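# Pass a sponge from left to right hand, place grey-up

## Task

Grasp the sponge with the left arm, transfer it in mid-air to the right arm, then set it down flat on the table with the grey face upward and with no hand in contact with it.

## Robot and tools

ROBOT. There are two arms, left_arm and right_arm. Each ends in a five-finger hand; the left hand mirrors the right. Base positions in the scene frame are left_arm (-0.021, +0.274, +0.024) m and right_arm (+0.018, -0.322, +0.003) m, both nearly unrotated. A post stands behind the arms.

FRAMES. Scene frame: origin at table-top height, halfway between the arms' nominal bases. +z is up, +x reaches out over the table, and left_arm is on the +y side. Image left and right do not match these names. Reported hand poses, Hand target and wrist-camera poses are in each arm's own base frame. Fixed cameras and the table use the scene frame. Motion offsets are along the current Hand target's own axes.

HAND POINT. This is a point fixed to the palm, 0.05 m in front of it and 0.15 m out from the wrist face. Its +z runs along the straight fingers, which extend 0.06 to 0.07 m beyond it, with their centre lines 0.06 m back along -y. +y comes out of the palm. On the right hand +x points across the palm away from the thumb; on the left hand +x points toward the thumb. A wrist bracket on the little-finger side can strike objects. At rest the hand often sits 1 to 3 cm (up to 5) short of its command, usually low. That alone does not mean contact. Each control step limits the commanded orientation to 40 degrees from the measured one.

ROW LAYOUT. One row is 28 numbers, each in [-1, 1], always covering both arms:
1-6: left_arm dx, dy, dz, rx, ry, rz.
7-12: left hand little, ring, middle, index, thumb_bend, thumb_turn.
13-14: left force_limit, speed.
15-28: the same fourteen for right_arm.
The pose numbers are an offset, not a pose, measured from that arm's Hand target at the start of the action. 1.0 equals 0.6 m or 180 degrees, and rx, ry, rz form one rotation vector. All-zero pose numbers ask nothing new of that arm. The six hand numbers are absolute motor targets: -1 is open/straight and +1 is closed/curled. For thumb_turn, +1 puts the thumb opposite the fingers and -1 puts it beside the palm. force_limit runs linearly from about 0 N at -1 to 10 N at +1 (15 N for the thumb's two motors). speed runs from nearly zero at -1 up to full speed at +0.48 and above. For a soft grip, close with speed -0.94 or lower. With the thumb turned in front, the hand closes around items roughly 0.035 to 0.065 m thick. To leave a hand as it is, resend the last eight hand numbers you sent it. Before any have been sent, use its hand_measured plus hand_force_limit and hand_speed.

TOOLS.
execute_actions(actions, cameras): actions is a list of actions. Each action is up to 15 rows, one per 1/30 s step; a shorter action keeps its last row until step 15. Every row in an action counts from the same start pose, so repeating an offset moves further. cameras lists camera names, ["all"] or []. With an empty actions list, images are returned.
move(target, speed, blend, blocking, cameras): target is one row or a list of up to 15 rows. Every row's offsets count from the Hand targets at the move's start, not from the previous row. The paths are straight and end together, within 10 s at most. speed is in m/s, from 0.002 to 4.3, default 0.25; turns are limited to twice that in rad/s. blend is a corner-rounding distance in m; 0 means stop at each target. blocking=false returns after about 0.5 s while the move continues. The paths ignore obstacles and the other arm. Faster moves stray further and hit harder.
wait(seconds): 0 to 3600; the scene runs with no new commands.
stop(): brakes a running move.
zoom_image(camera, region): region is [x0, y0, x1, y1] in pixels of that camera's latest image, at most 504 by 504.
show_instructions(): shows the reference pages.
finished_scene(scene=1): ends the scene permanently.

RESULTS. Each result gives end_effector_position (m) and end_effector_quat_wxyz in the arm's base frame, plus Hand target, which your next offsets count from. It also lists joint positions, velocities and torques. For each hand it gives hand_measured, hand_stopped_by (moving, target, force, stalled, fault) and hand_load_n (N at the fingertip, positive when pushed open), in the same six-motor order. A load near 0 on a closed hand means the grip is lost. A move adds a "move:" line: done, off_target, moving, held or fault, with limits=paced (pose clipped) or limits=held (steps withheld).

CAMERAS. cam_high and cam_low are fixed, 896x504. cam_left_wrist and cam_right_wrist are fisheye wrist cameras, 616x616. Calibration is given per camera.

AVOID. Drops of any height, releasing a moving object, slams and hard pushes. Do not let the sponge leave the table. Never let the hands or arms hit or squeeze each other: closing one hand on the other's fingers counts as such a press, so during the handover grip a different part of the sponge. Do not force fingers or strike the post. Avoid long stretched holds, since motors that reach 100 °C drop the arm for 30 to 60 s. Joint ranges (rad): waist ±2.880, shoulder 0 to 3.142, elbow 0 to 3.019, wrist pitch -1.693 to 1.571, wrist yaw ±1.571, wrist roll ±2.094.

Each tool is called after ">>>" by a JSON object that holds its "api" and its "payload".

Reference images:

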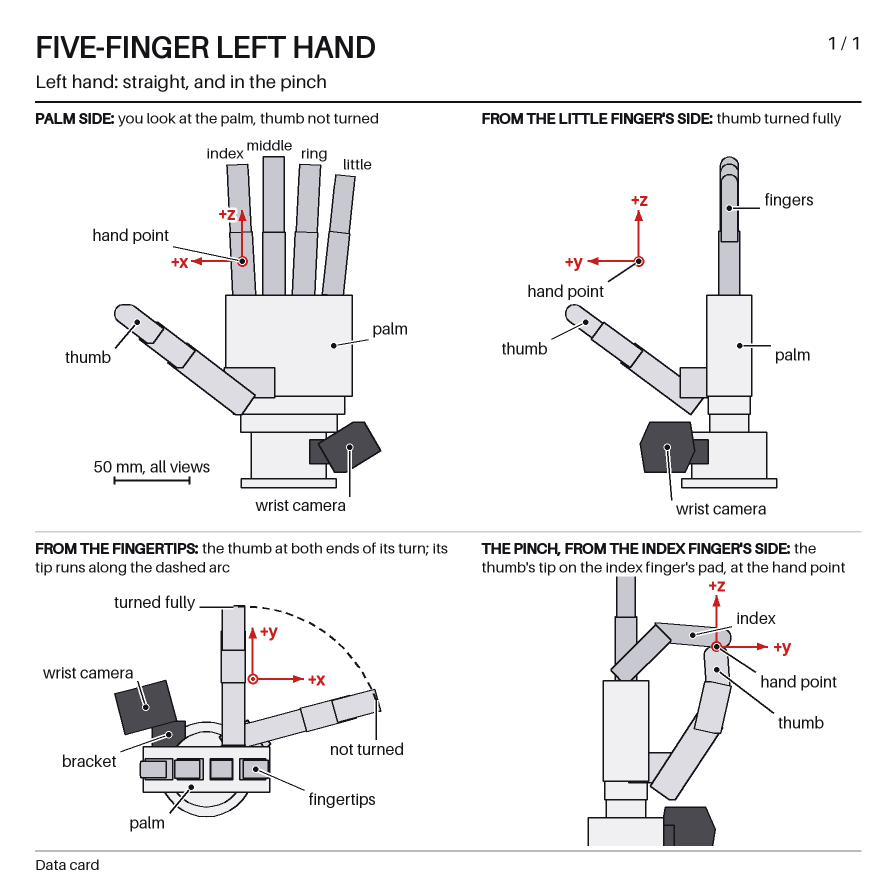

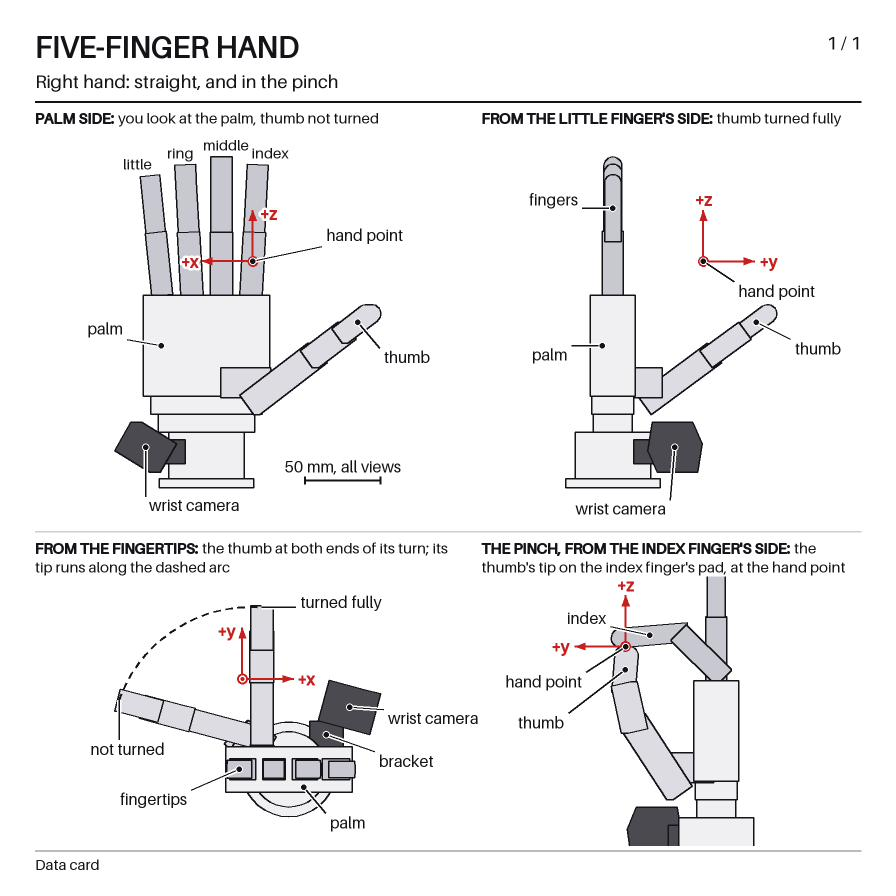

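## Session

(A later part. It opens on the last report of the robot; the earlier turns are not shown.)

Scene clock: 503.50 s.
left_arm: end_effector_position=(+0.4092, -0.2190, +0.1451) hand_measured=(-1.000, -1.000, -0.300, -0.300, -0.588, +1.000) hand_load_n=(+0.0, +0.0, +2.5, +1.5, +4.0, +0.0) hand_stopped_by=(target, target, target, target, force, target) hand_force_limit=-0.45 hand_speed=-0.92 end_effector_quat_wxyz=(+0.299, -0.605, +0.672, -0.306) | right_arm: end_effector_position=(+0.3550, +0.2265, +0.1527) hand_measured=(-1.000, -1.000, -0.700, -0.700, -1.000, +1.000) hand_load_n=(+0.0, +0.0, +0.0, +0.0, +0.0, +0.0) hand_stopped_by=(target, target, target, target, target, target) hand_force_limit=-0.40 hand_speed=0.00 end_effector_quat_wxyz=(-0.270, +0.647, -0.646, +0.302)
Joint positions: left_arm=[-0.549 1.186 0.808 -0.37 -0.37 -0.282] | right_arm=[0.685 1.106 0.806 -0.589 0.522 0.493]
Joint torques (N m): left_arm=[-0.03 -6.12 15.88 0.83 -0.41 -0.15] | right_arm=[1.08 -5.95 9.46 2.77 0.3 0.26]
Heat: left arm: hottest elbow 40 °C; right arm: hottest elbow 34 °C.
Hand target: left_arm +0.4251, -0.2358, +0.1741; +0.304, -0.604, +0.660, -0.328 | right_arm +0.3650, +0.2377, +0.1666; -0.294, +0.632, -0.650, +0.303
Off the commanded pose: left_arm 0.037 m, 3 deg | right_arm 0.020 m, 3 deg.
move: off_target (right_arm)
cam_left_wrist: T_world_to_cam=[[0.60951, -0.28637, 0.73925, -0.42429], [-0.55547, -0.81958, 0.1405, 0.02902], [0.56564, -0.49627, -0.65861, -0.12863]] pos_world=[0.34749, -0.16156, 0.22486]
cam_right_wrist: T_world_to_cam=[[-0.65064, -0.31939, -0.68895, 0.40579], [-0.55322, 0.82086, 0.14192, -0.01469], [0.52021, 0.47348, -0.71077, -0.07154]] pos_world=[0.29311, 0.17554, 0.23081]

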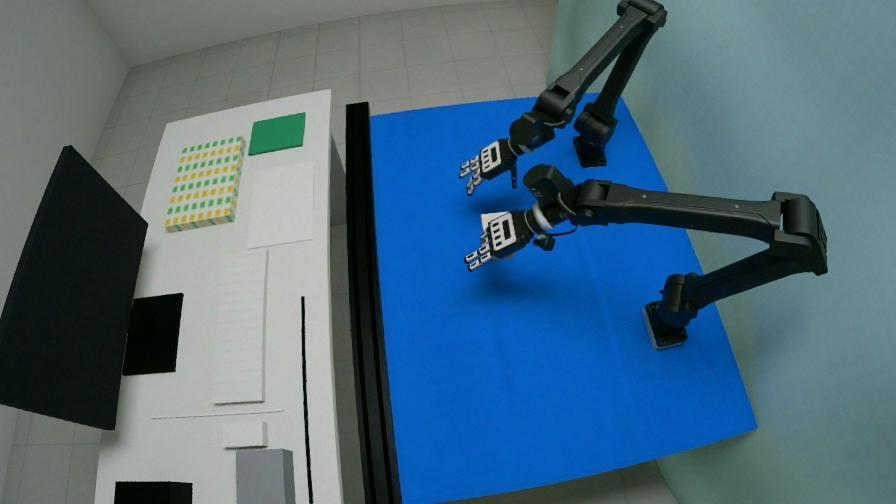

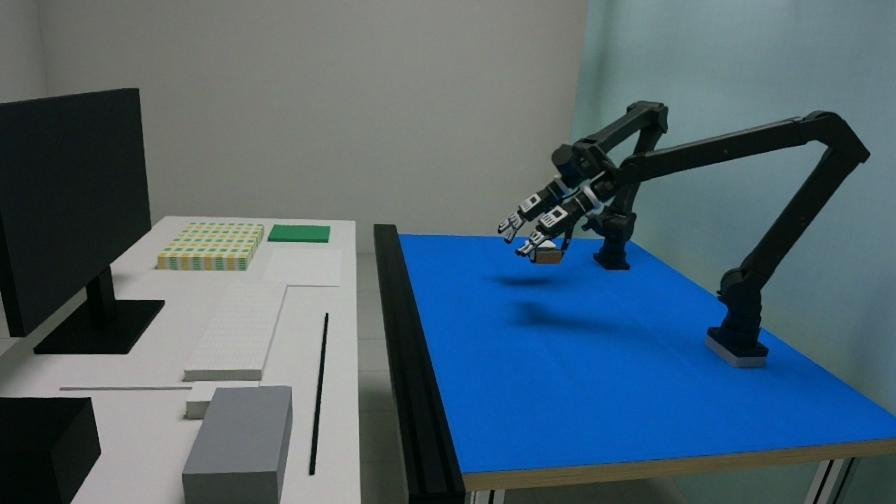

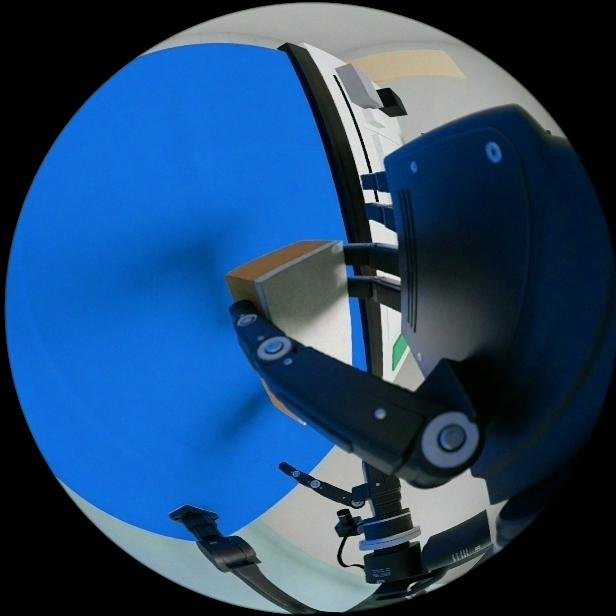

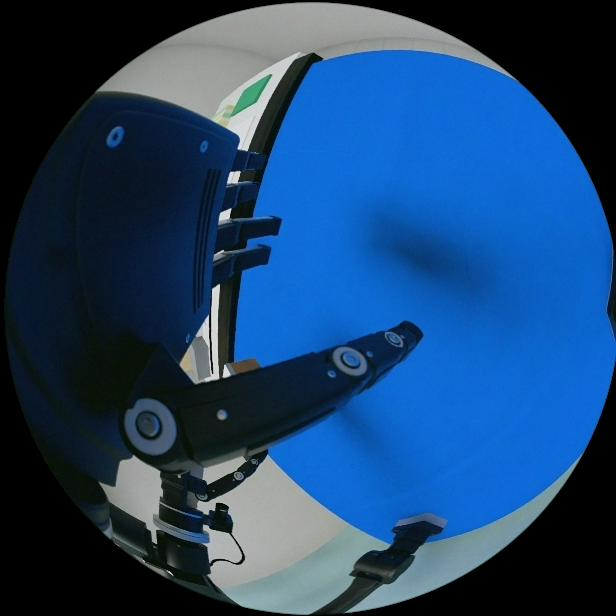

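>>> {"api": "move", "payload": {"target": [0,0,0,0,0,0,-1,-1,-0.3,-0.3,-0.4,1,-0.45,-0.92,-0.1092,-0.0320,-0.0122,0.0122,-0.0089,0.0099,-1,-1,-0.7,-0.7,-1,1,-0.4,0], "speed": 0.08, "cameras": ["all"]}}

>>> {"api": "zoom_image", "payload": {"camera": "cam_low", "region": [470, 140, 600, 270]}}

>>> {"api": "zoom_image", "payload": {"camera": "cam_high", "region": [440, 140, 560, 260]}}

>>> {"api": "zoom_image", "payload": {"camera": "cam_right_wrist", "region": [200, 240, 500, 540]}}

Scene clock: 545.50 s.
left_arm: end_effector_position=(+0.4092, -0.2190, +0.1451) hand_measured=(-1.000, -1.000, -0.300, -0.300, -0.588, +1.000) hand_load_n=(+0.0, +0.0, +2.0, +1.5, +4.0, +0.0) hand_stopped_by=(target, target, target, target, force, target) hand_force_limit=-0.45 hand_speed=-0.92 end_effector_quat_wxyz=(+0.299, -0.605, +0.672, -0.306) | right_arm: end_effector_position=(+0.3549, +0.2803, +0.1524) hand_measured=(-1.000, -1.000, -0.700, -0.700, -1.000, +1.000) hand_load_n=(+0.0, +0.0, -0.5, -0.5, -0.5, +0.0) hand_stopped_by=(target, target, target, target, target, target) hand_force_limit=-0.40 hand_speed=0.00 end_effector_quat_wxyz=(-0.282, +0.642, -0.645, +0.303)
Joint positions: left_arm=[-0.549 1.186 0.808 -0.37 -0.37 -0.282] | right_arm=[0.803 1.204 0.875 -0.589 0.597 0.599]
Joint torques (N m): left_arm=[-0.03 -6.12 15.9 0.85 -0.42 -0.14] | right_arm=[0.97 -8.18 12.7 2.17 0.36 0.2]
Heat: left arm: hottest elbow 41 °C; right arm: hottest elbow 35 °C.
Hand target: left_arm +0.4251, -0.2358, +0.1741; +0.304, -0.604, +0.660, -0.328 | right_arm +0.3736, +0.3031, +0.1860; -0.320, +0.620, -0.650, +0.302
Off the commanded pose: left_arm 0.037 m, 3 deg | right_arm 0.045 m, 5 deg.
move: off_target (right_arm)
cam_left_wrist: T_world_to_cam=[[0.60951, -0.28637, 0.73925, -0.42429], [-0.55547, -0.81958, 0.1405, 0.02902], [0.56564, -0.49627, -0.65861, -0.12863]] pos_world=[0.34749, -0.16156, 0.22486]
cam_right_wrist: T_world_to_cam=[[-0.63482, -0.30911, -0.70813, 0.41712], [-0.55734, 0.81795, 0.14259, -0.05665], [0.53514, 0.4852, -0.69153, -0.10877]] pos_world=[0.29142, 0.22805, 0.22824]

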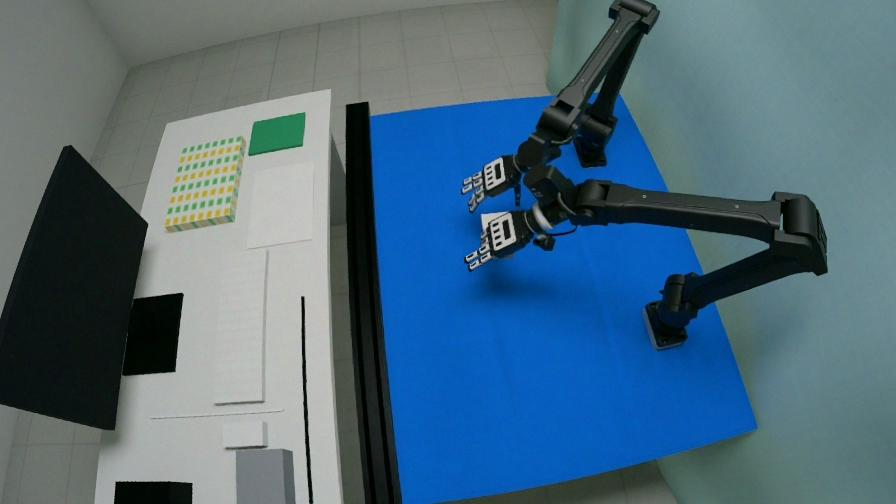

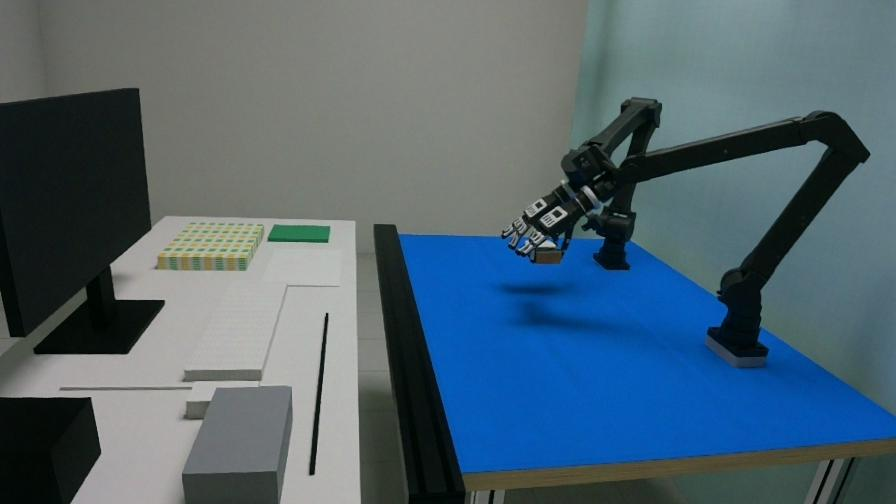

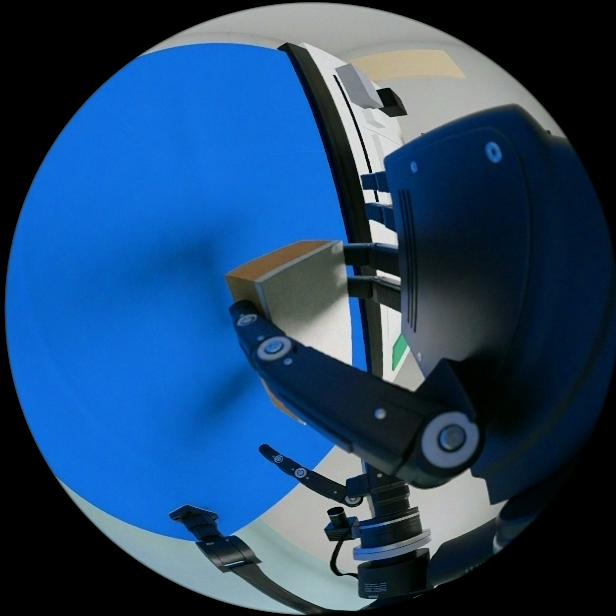

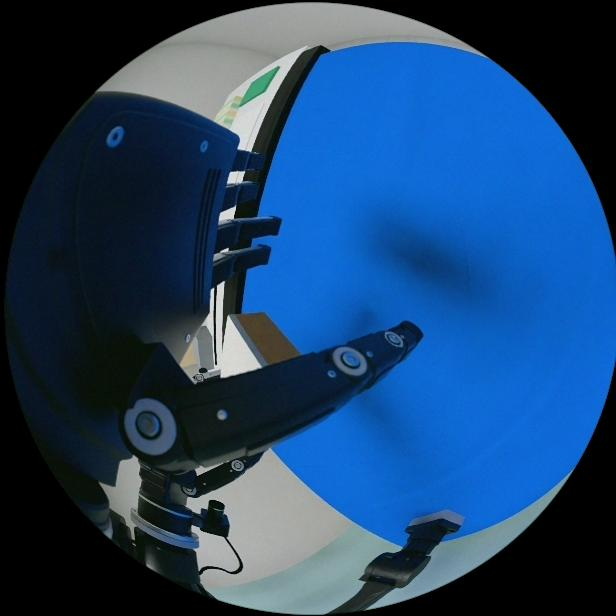

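Scaled by 3.877 from the camera's image (finer frame: 1280x720).

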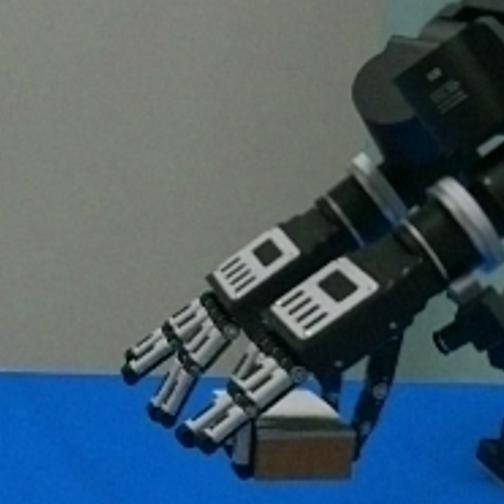

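Scaled by 4.200 from the camera's image (finer frame: 1280x720).

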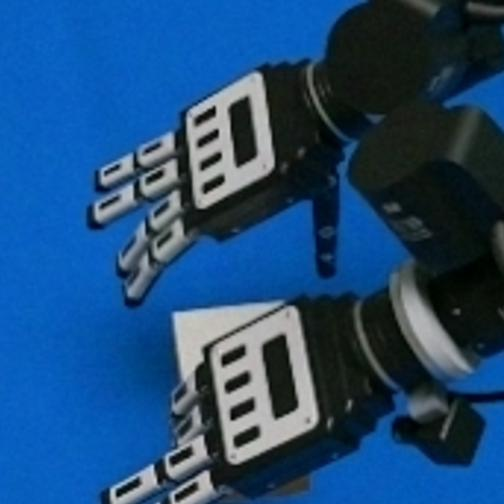

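Scaled by 1.680 from the camera's image (finer frame: 880x880).

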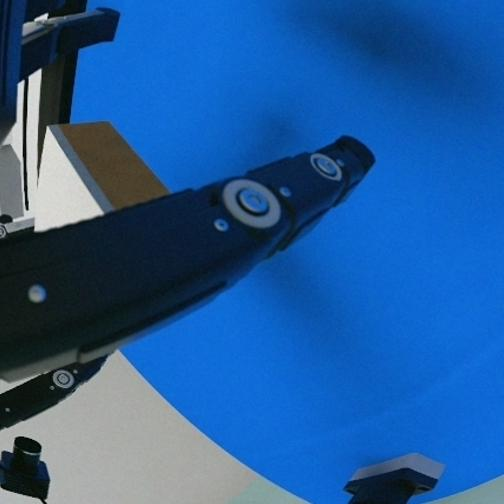

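>>> {"api": "move", "payload": {"target": [0,0,0,0,0,0,-1,-1,-0.3,-0.3,-0.4,1,-0.45,-0.92,0.0023,-0.0507,-0.0192,-0.0129,-0.0825,0.0949,0.9,0.9,-0.7,-0.7,-1,1,-0.4,0], "speed": 0.12, "cameras": ["all"]}}

>>> {"api": "zoom_image", "payload": {"camera": "cam_low", "region": [470, 140, 600, 270]}}

>>> {"api": "zoom_image", "payload": {"camera": "cam_high", "region": [440, 140, 560, 260]}}

>>> {"api": "zoom_image", "payload": {"camera": "cam_right_wrist", "region": [200, 240, 500, 540]}}

Scene clock: 632.40 s.
left_arm: end_effector_position=(+0.4092, -0.2190, +0.1451) hand_measured=(-1.000, -1.000, -0.300, -0.300, -0.588, +1.000) hand_load_n=(+0.0, +0.0, +2.0, +1.5, +4.0, +0.0) hand_stopped_by=(target, target, target, target, force, target) hand_force_limit=-0.45 hand_speed=-0.92 end_effector_quat_wxyz=(+0.299, -0.605, +0.672, -0.306) | right_arm: end_effector_position=(+0.3768, +0.3009, +0.2058) hand_measured=(+0.900, +0.900, -0.700, -0.700, -1.000, +1.000) hand_load_n=(+0.0, +0.0, +0.0, +0.0, +0.0, +0.0) hand_stopped_by=(target, target, target, target, target, target) hand_force_limit=-0.40 hand_speed=0.00 end_effector_quat_wxyz=(+0.410, -0.578, +0.688, -0.158)
Joint positions: left_arm=[-0.549 1.186 0.808 -0.37 -0.37 -0.282] | right_arm=[0.649 1.111 0.851 -0.426 0.25 0.704]
Joint torques (N m): left_arm=[0.03 -6.01 15.88 0.83 -0.42 -0.15] | right_arm=[-0.85 -8.64 7.99 3 -0.16 0.25]
Heat: left arm: hottest elbow 42 °C; right arm: hottest elbow 43 °C.
Hand target: left_arm +0.4251, -0.2358, +0.1741; +0.304, -0.604, +0.660, -0.328 | right_arm +0.3831, +0.3001, +0.2170; +0.430, -0.557, +0.693, -0.156
Off the commanded pose: left_arm 0.037 m, 3 deg | right_arm 0.013 m, 3 deg.
move: off_target (right_arm)
cam_left_wrist: T_world_to_cam=[[0.60951, -0.28637, 0.73925, -0.42429], [-0.55547, -0.81958, 0.1405, 0.02902], [0.56564, -0.49627, -0.65861, -0.12863]] pos_world=[0.34749, -0.16156, 0.22486]
cam_right_wrist: T_world_to_cam=[[-0.63607, -0.01008, -0.77157, 0.39869], [-0.57177, 0.67762, 0.4625, -0.08713], [0.51817, 0.73534, -0.43678, -0.21487]] pos_world=[0.31511, 0.22106, 0.25407]

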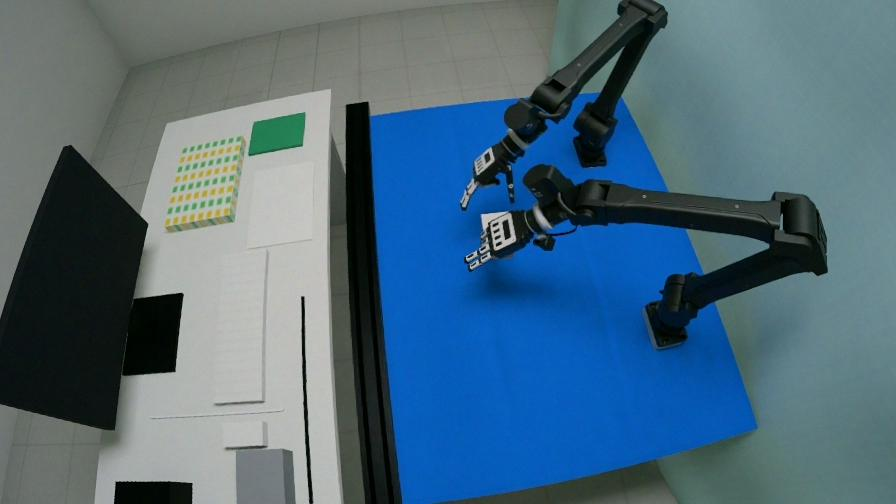

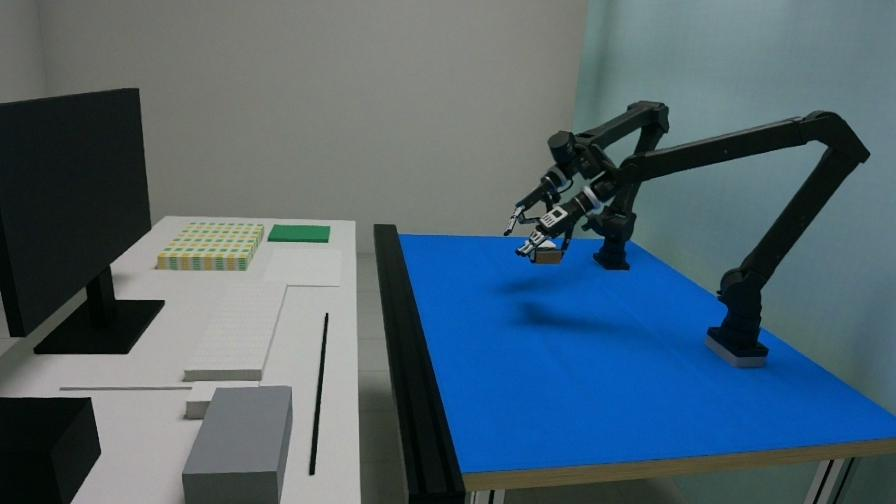

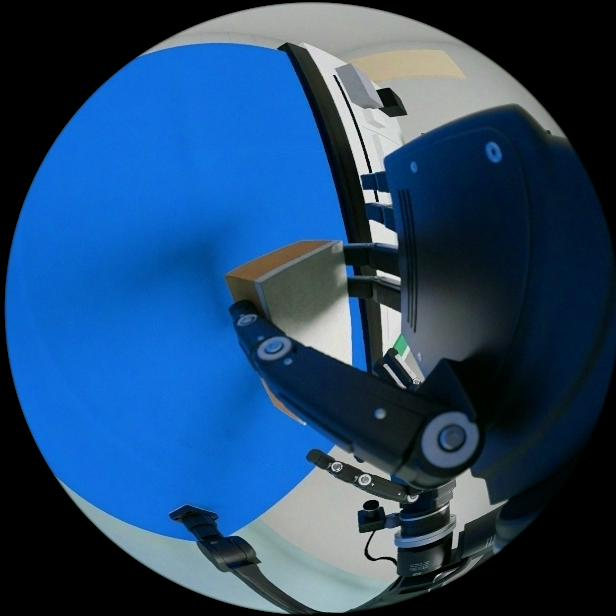

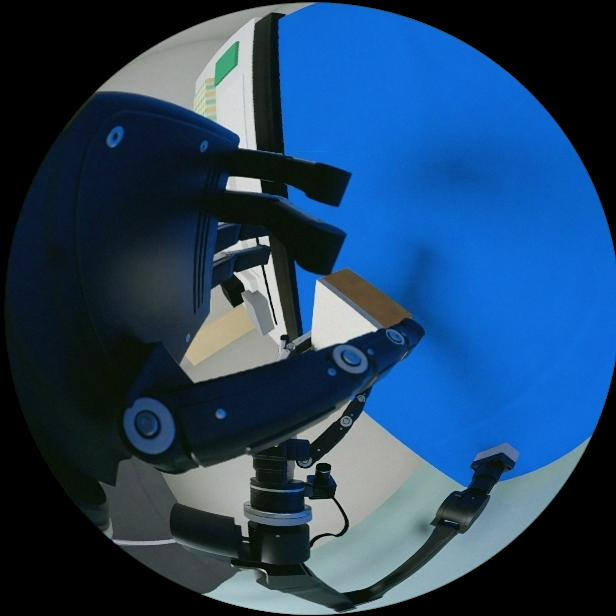

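Scaled by 3.877 from the camera's image (finer frame: 1280x720).

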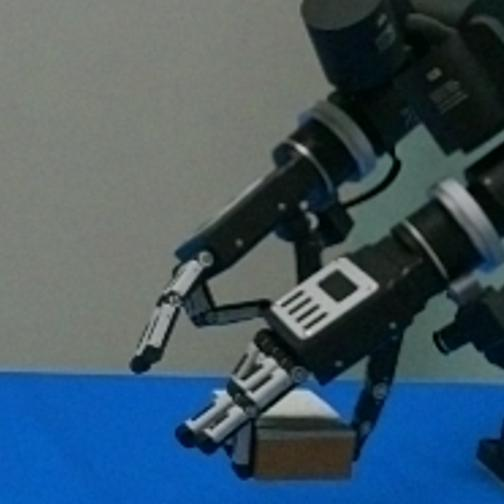

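Scaled by 4.200 from the camera's image (finer frame: 1280x720).

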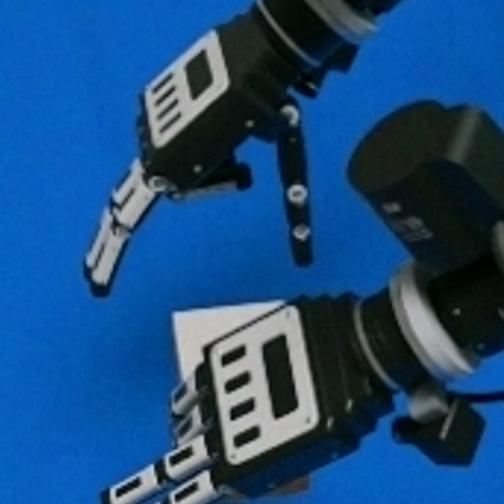

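Scaled by 1.680 from the camera's image (finer frame: 880x880).

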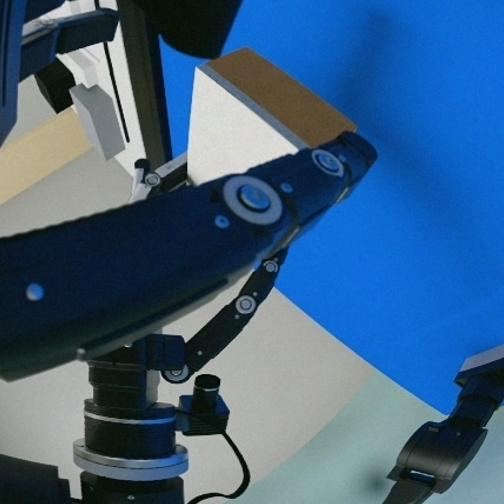

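>>> {"api": "zoom_image", "payload": {"camera": "cam_right_wrist", "region": [300, 250, 440, 390]}}

>>> {"api": "zoom_image", "payload": {"camera": "cam_right_wrist", "region": [200, 130, 360, 290]}}

>>> {"api": "zoom_image", "payload": {"camera": "cam_left_wrist", "region": [220, 380, 460, 600]}}

Scaled by 3.600 from the camera's image (finer frame: 880x880).

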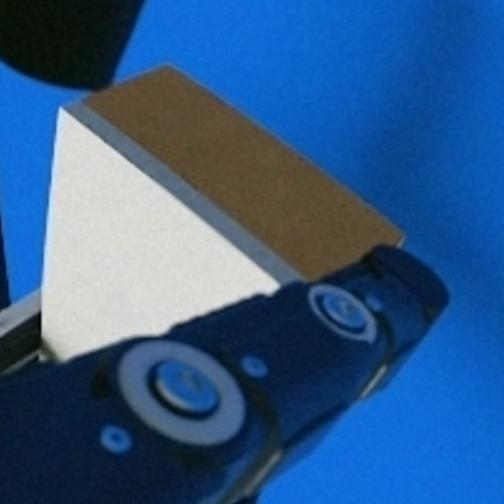

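Scaled by 3.150 from the camera's image (finer frame: 880x880).

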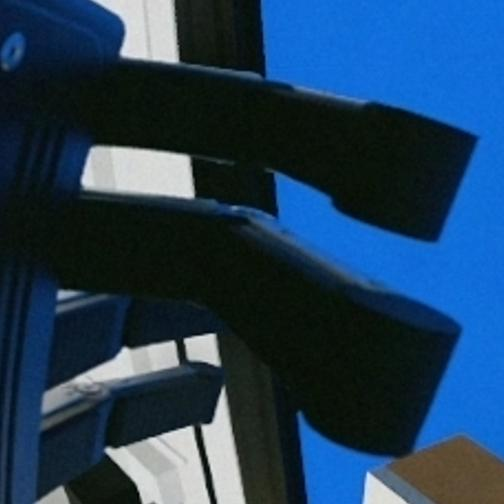

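Scaled by 2.100 from the camera's image (finer frame: 880x880).

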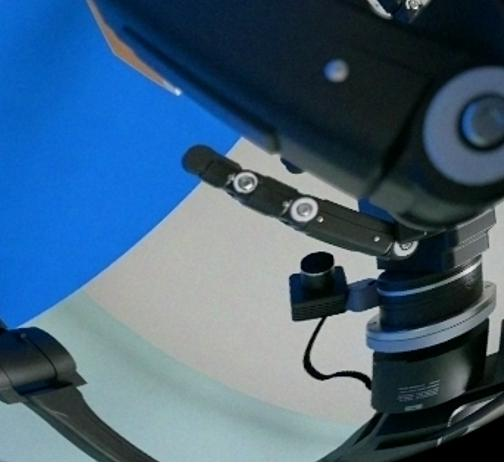

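>>> {"api": "move", "payload": {"target": [0,0,0,0,0,0,-1,-1,-0.3,-0.3,-0.4,1,-0.45,-0.92,-0.0155,0.0353,0.0292,0,0,0,0.9,0.9,-0.7,-0.7,-1,1,-0.4,0], "speed": 0.06, "cameras": ["all"]}}

>>> {"api": "zoom_image", "payload": {"camera": "cam_low", "region": [470, 140, 600, 270]}}

>>> {"api": "zoom_image", "payload": {"camera": "cam_high", "region": [440, 140, 560, 260]}}

>>> {"api": "zoom_image", "payload": {"camera": "cam_right_wrist", "region": [220, 210, 440, 430]}}

Scene clock: 730.77 s.
left_arm: end_effector_position=(+0.4092, -0.2190, +0.1451) hand_measured=(-1.000, -1.000, -0.300, -0.300, -0.588, +1.000) hand_load_n=(+0.0, +0.0, +2.0, +1.5, +4.0, +0.0) hand_stopped_by=(target, target, target, target, force, target) hand_force_limit=-0.45 hand_speed=-0.92 end_effector_quat_wxyz=(+0.299, -0.605, +0.672, -0.306) | right_arm: end_effector_position=(+0.3801, +0.3130, +0.1903) hand_measured=(+0.900, +0.900, -0.700, -0.700, -1.000, +1.000) hand_load_n=(+0.0, +0.0, +0.0, +0.0, +0.0, +0.0) hand_stopped_by=(target, target, target, target, target, target) hand_force_limit=-0.40 hand_speed=0.00 end_effector_quat_wxyz=(+0.414, -0.570, +0.691, -0.160)
Joint positions: left_arm=[-0.549 1.186 0.808 -0.37 -0.37 -0.282] | right_arm=[0.675 1.149 0.831 -0.363 0.279 0.733]
Joint torques (N m): left_arm=[-0.03 -6.18 15.91 0.83 -0.41 -0.14] | right_arm=[1.49 -8 8.09 3.15 0.15 0.25]
Heat: left arm: hottest elbow 43 °C; right arm: hottest elbow 36 °C.
Hand target: left_arm +0.4251, -0.2358, +0.1741; +0.304, -0.604, +0.660, -0.328 | right_arm +0.3831, +0.3202, +0.1960; +0.430, -0.557, +0.693, -0.156
Off the commanded pose: left_arm 0.037 m, 3 deg | right_arm 0.010 m, 2 deg.
move: done
cam_left_wrist: T_world_to_cam=[[0.60951, -0.28637, 0.73925, -0.42429], [-0.55547, -0.81958, 0.1405, 0.02902], [0.56564, -0.49627, -0.65861, -0.12863]] pos_world=[0.34749, -0.16156, 0.22486]
cam_right_wrist: T_world_to_cam=[[-0.63032, 0.00682, -0.7763, 0.38237], [-0.5655, 0.68106, 0.46515, -0.09021], [0.53188, 0.7322, -0.42543, -0.23862]] pos_world=[0.31692, 0.23355, 0.23728]

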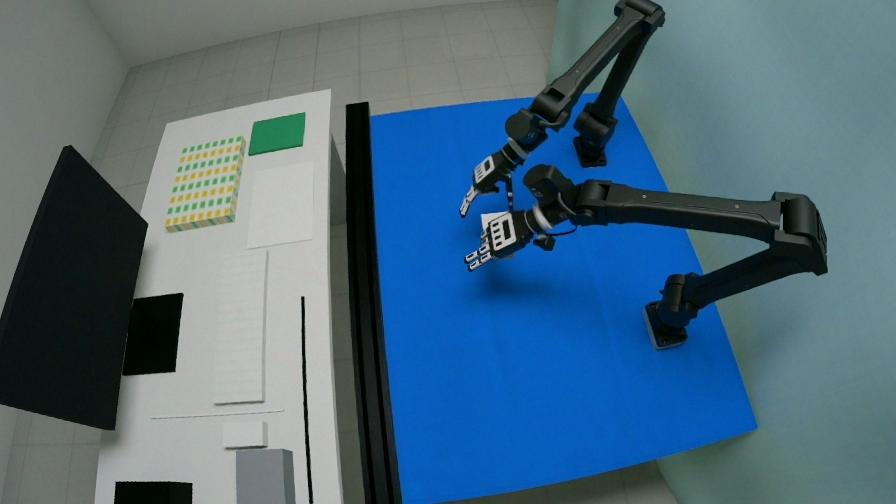

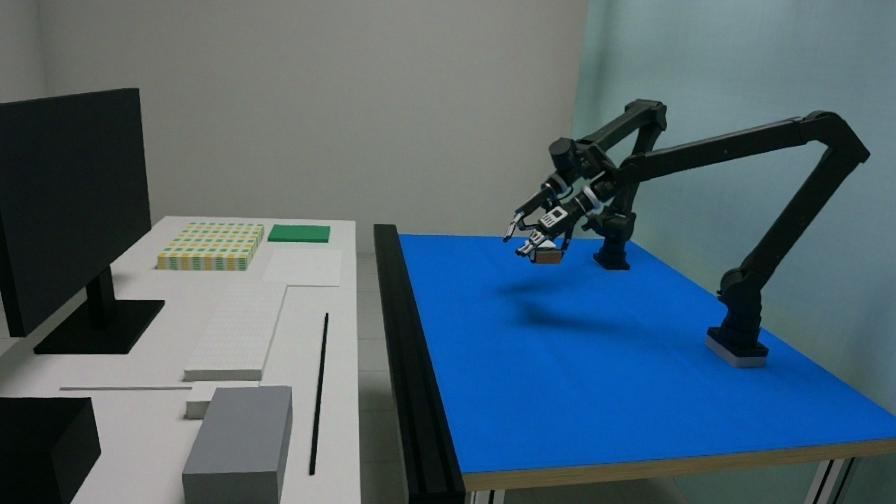

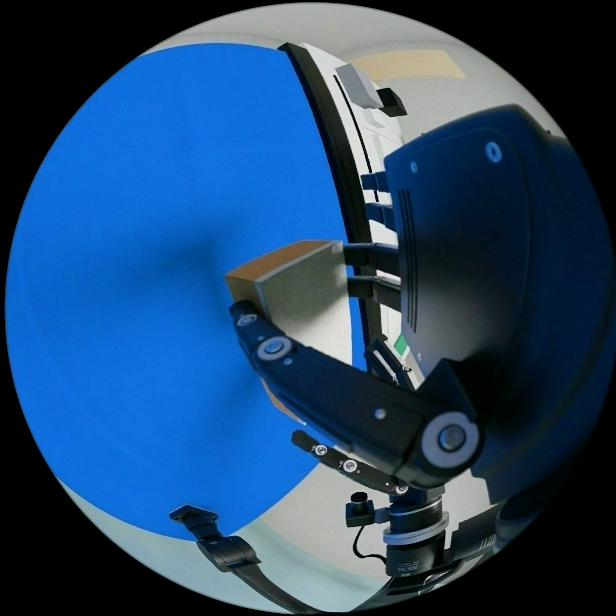

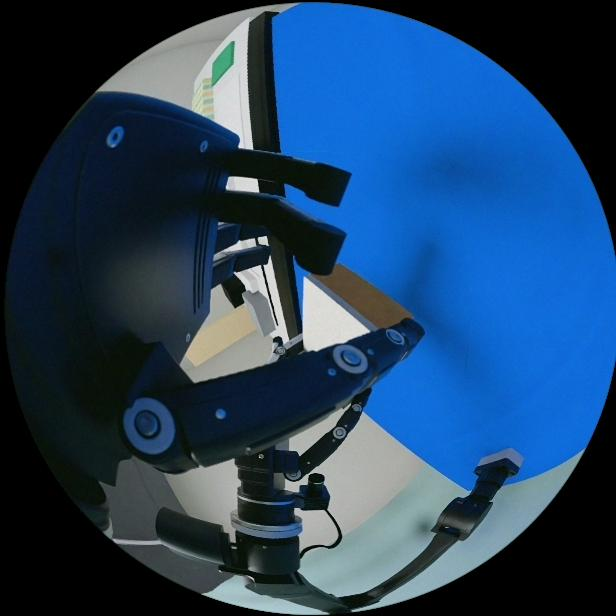

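Scaled by 3.877 from the camera's image (finer frame: 1280x720).

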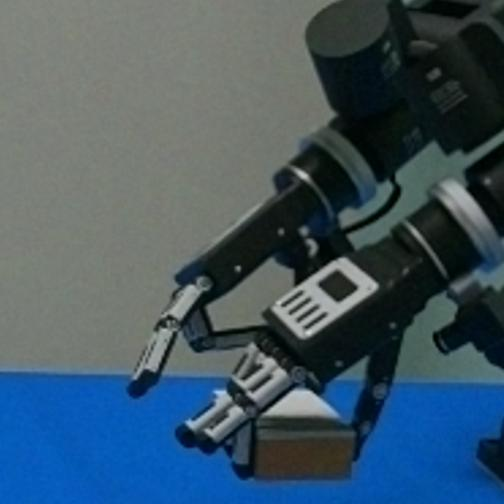

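Scaled by 4.200 from the camera's image (finer frame: 1280x720).

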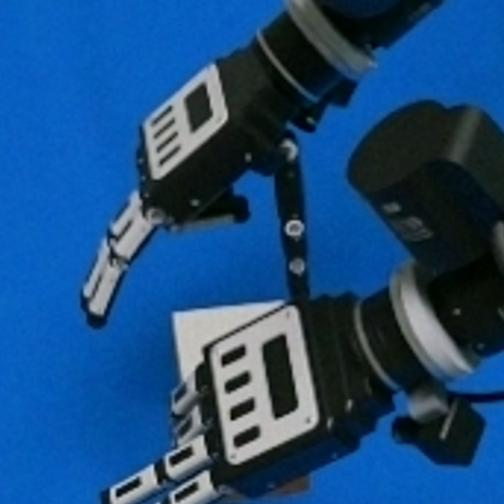

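Scaled by 2.291 from the camera's image (finer frame: 880x880).

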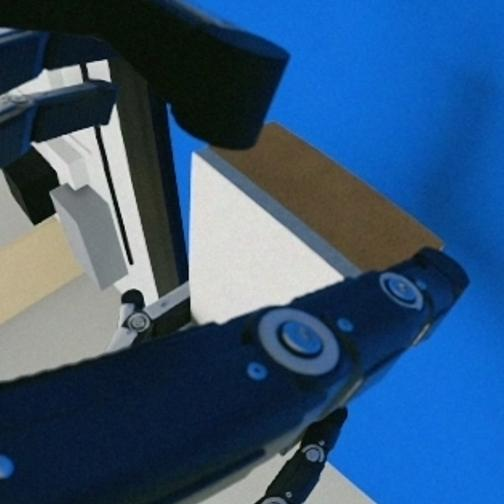

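>>> {"api": "move", "payload": {"target": [[0,0,0,0,0,0,-1,-1,-0.3,-0.3,-0.4,1,-0.45,-0.92,0.0043,0.0123,-0.0006,0,0,0,0.9,0.9,-0.7,-0.7,-1,1,-0.4,0],[0,0,0,0,0,0,-1,-1,-0.3,-0.3,-0.4,1,-0.45,-0.92,-0.0328,0.0333,0.0163,0,0,0,0.9,0.9,-0.7,-0.7,-1,1,-0.4,0]], "speed": 0.05, "cameras": ["all"]}}

>>> {"api": "zoom_image", "payload": {"camera": "cam_low", "region": [470, 140, 600, 270]}}

>>> {"api": "zoom_image", "payload": {"camera": "cam_high", "region": [440, 140, 560, 260]}}

>>> {"api": "zoom_image", "payload": {"camera": "cam_right_wrist", "region": [220, 210, 440, 430]}}

Scene clock: 752.37 s.
left_arm: end_effector_position=(+0.4092, -0.2190, +0.1451) hand_measured=(-1.000, -1.000, -0.300, -0.300, -0.588, +1.000) hand_load_n=(+0.0, +0.0, +2.0, +1.5, +4.0, +0.0) hand_stopped_by=(target, target, target, target, force, target) hand_force_limit=-0.45 hand_speed=-0.92 end_effector_quat_wxyz=(+0.299, -0.605, +0.672, -0.306) | right_arm: end_effector_position=(+0.3682, +0.3330, +0.1645) hand_measured=(+0.900, +0.900, -0.700, -0.700, -1.000, +1.000) hand_load_n=(+0.0, +0.0, +0.0, +0.0, +0.0, +0.0) hand_stopped_by=(target, target, target, target, target, target) hand_force_limit=-0.40 hand_speed=0.00 end_effector_quat_wxyz=(+0.403, -0.575, +0.693, -0.161)
Joint positions: left_arm=[-0.549 1.186 0.808 -0.37 -0.37 -0.282] | right_arm=[0.741 1.198 0.812 -0.334 0.332 0.776]
Joint torques (N m): left_arm=[-0.09 -6.18 15.91 0.84 -0.41 -0.15] | right_arm=[1.26 -8.88 9.99 2.66 0.18 0.21]
Heat: left arm: hottest elbow 43 °C; right arm: hottest elbow 37 °C.
Hand target: left_arm +0.4251, -0.2358, +0.1741; +0.304, -0.604, +0.660, -0.328 | right_arm +0.3781, +0.3472, +0.1848; +0.430, -0.557, +0.693, -0.156
Off the commanded pose: left_arm 0.037 m, 3 deg | right_arm 0.027 m, 4 deg.
move: off_target (right_arm)
cam_left_wrist: T_world_to_cam=[[0.60951, -0.28637, 0.73925, -0.42429], [-0.55547, -0.81958, 0.1405, 0.02902], [0.56564, -0.49627, -0.65861, -0.12863]] pos_world=[0.34749, -0.16156, 0.22486]
cam_right_wrist: T_world_to_cam=[[-0.64401, -0.00704, -0.76499, 0.36255], [-0.55705, 0.6897, 0.46261, -0.1041], [0.52435, 0.72406, -0.4481, -0.24873]] pos_world=[0.30591, 0.25444, 0.21405]

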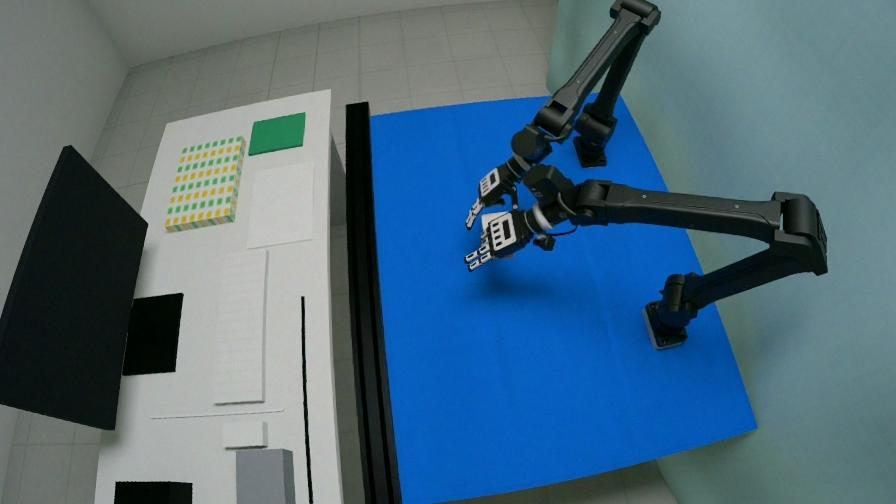

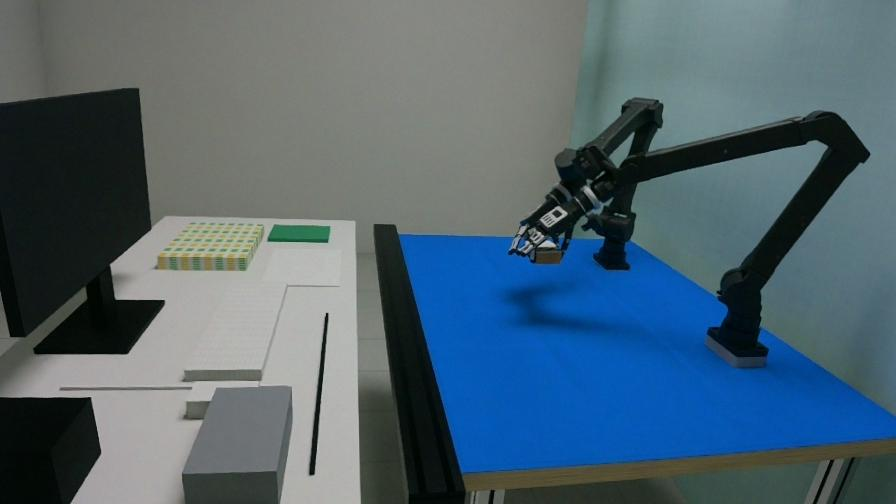

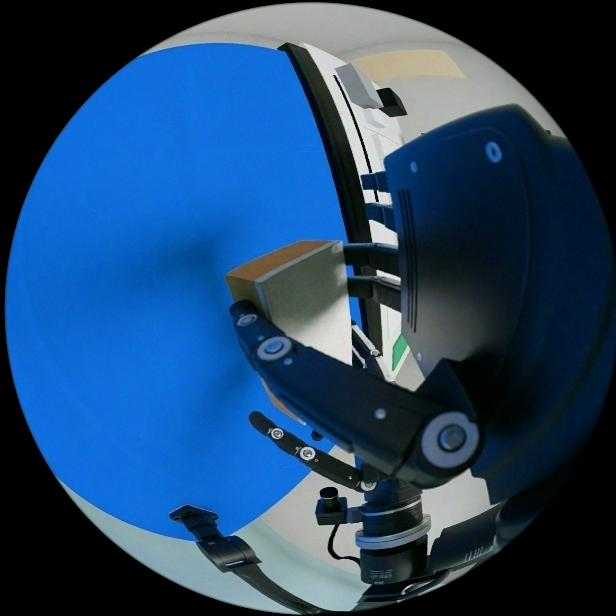

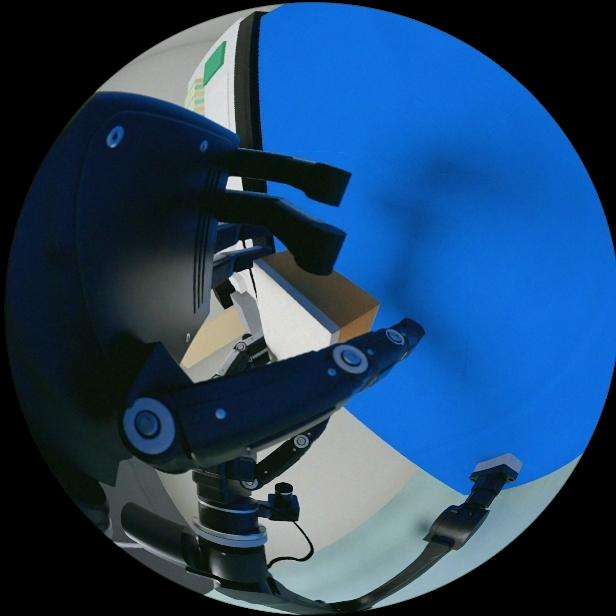

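Scaled by 3.877 from the camera's image (finer frame: 1280x720).

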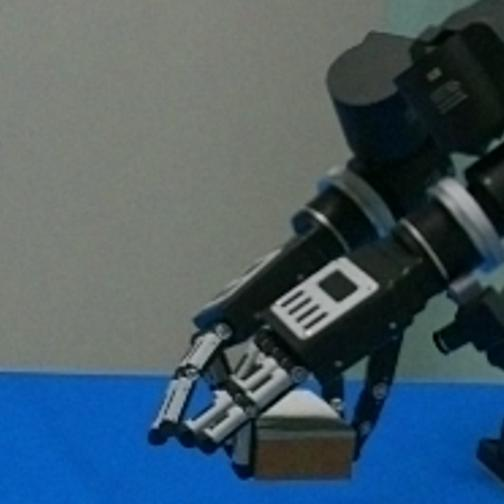

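Scaled by 4.200 from the camera's image (finer frame: 1280x720).

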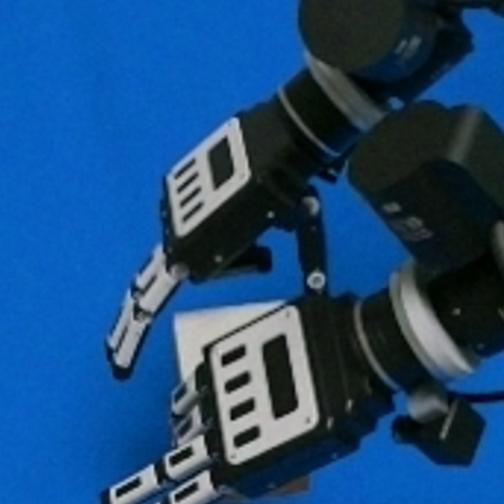

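Scaled by 2.291 from the camera's image (finer frame: 880x880).

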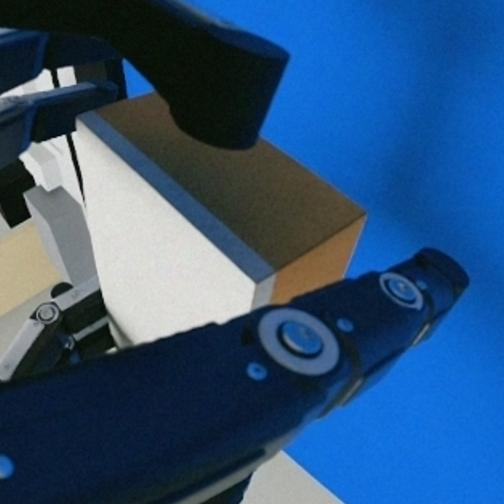

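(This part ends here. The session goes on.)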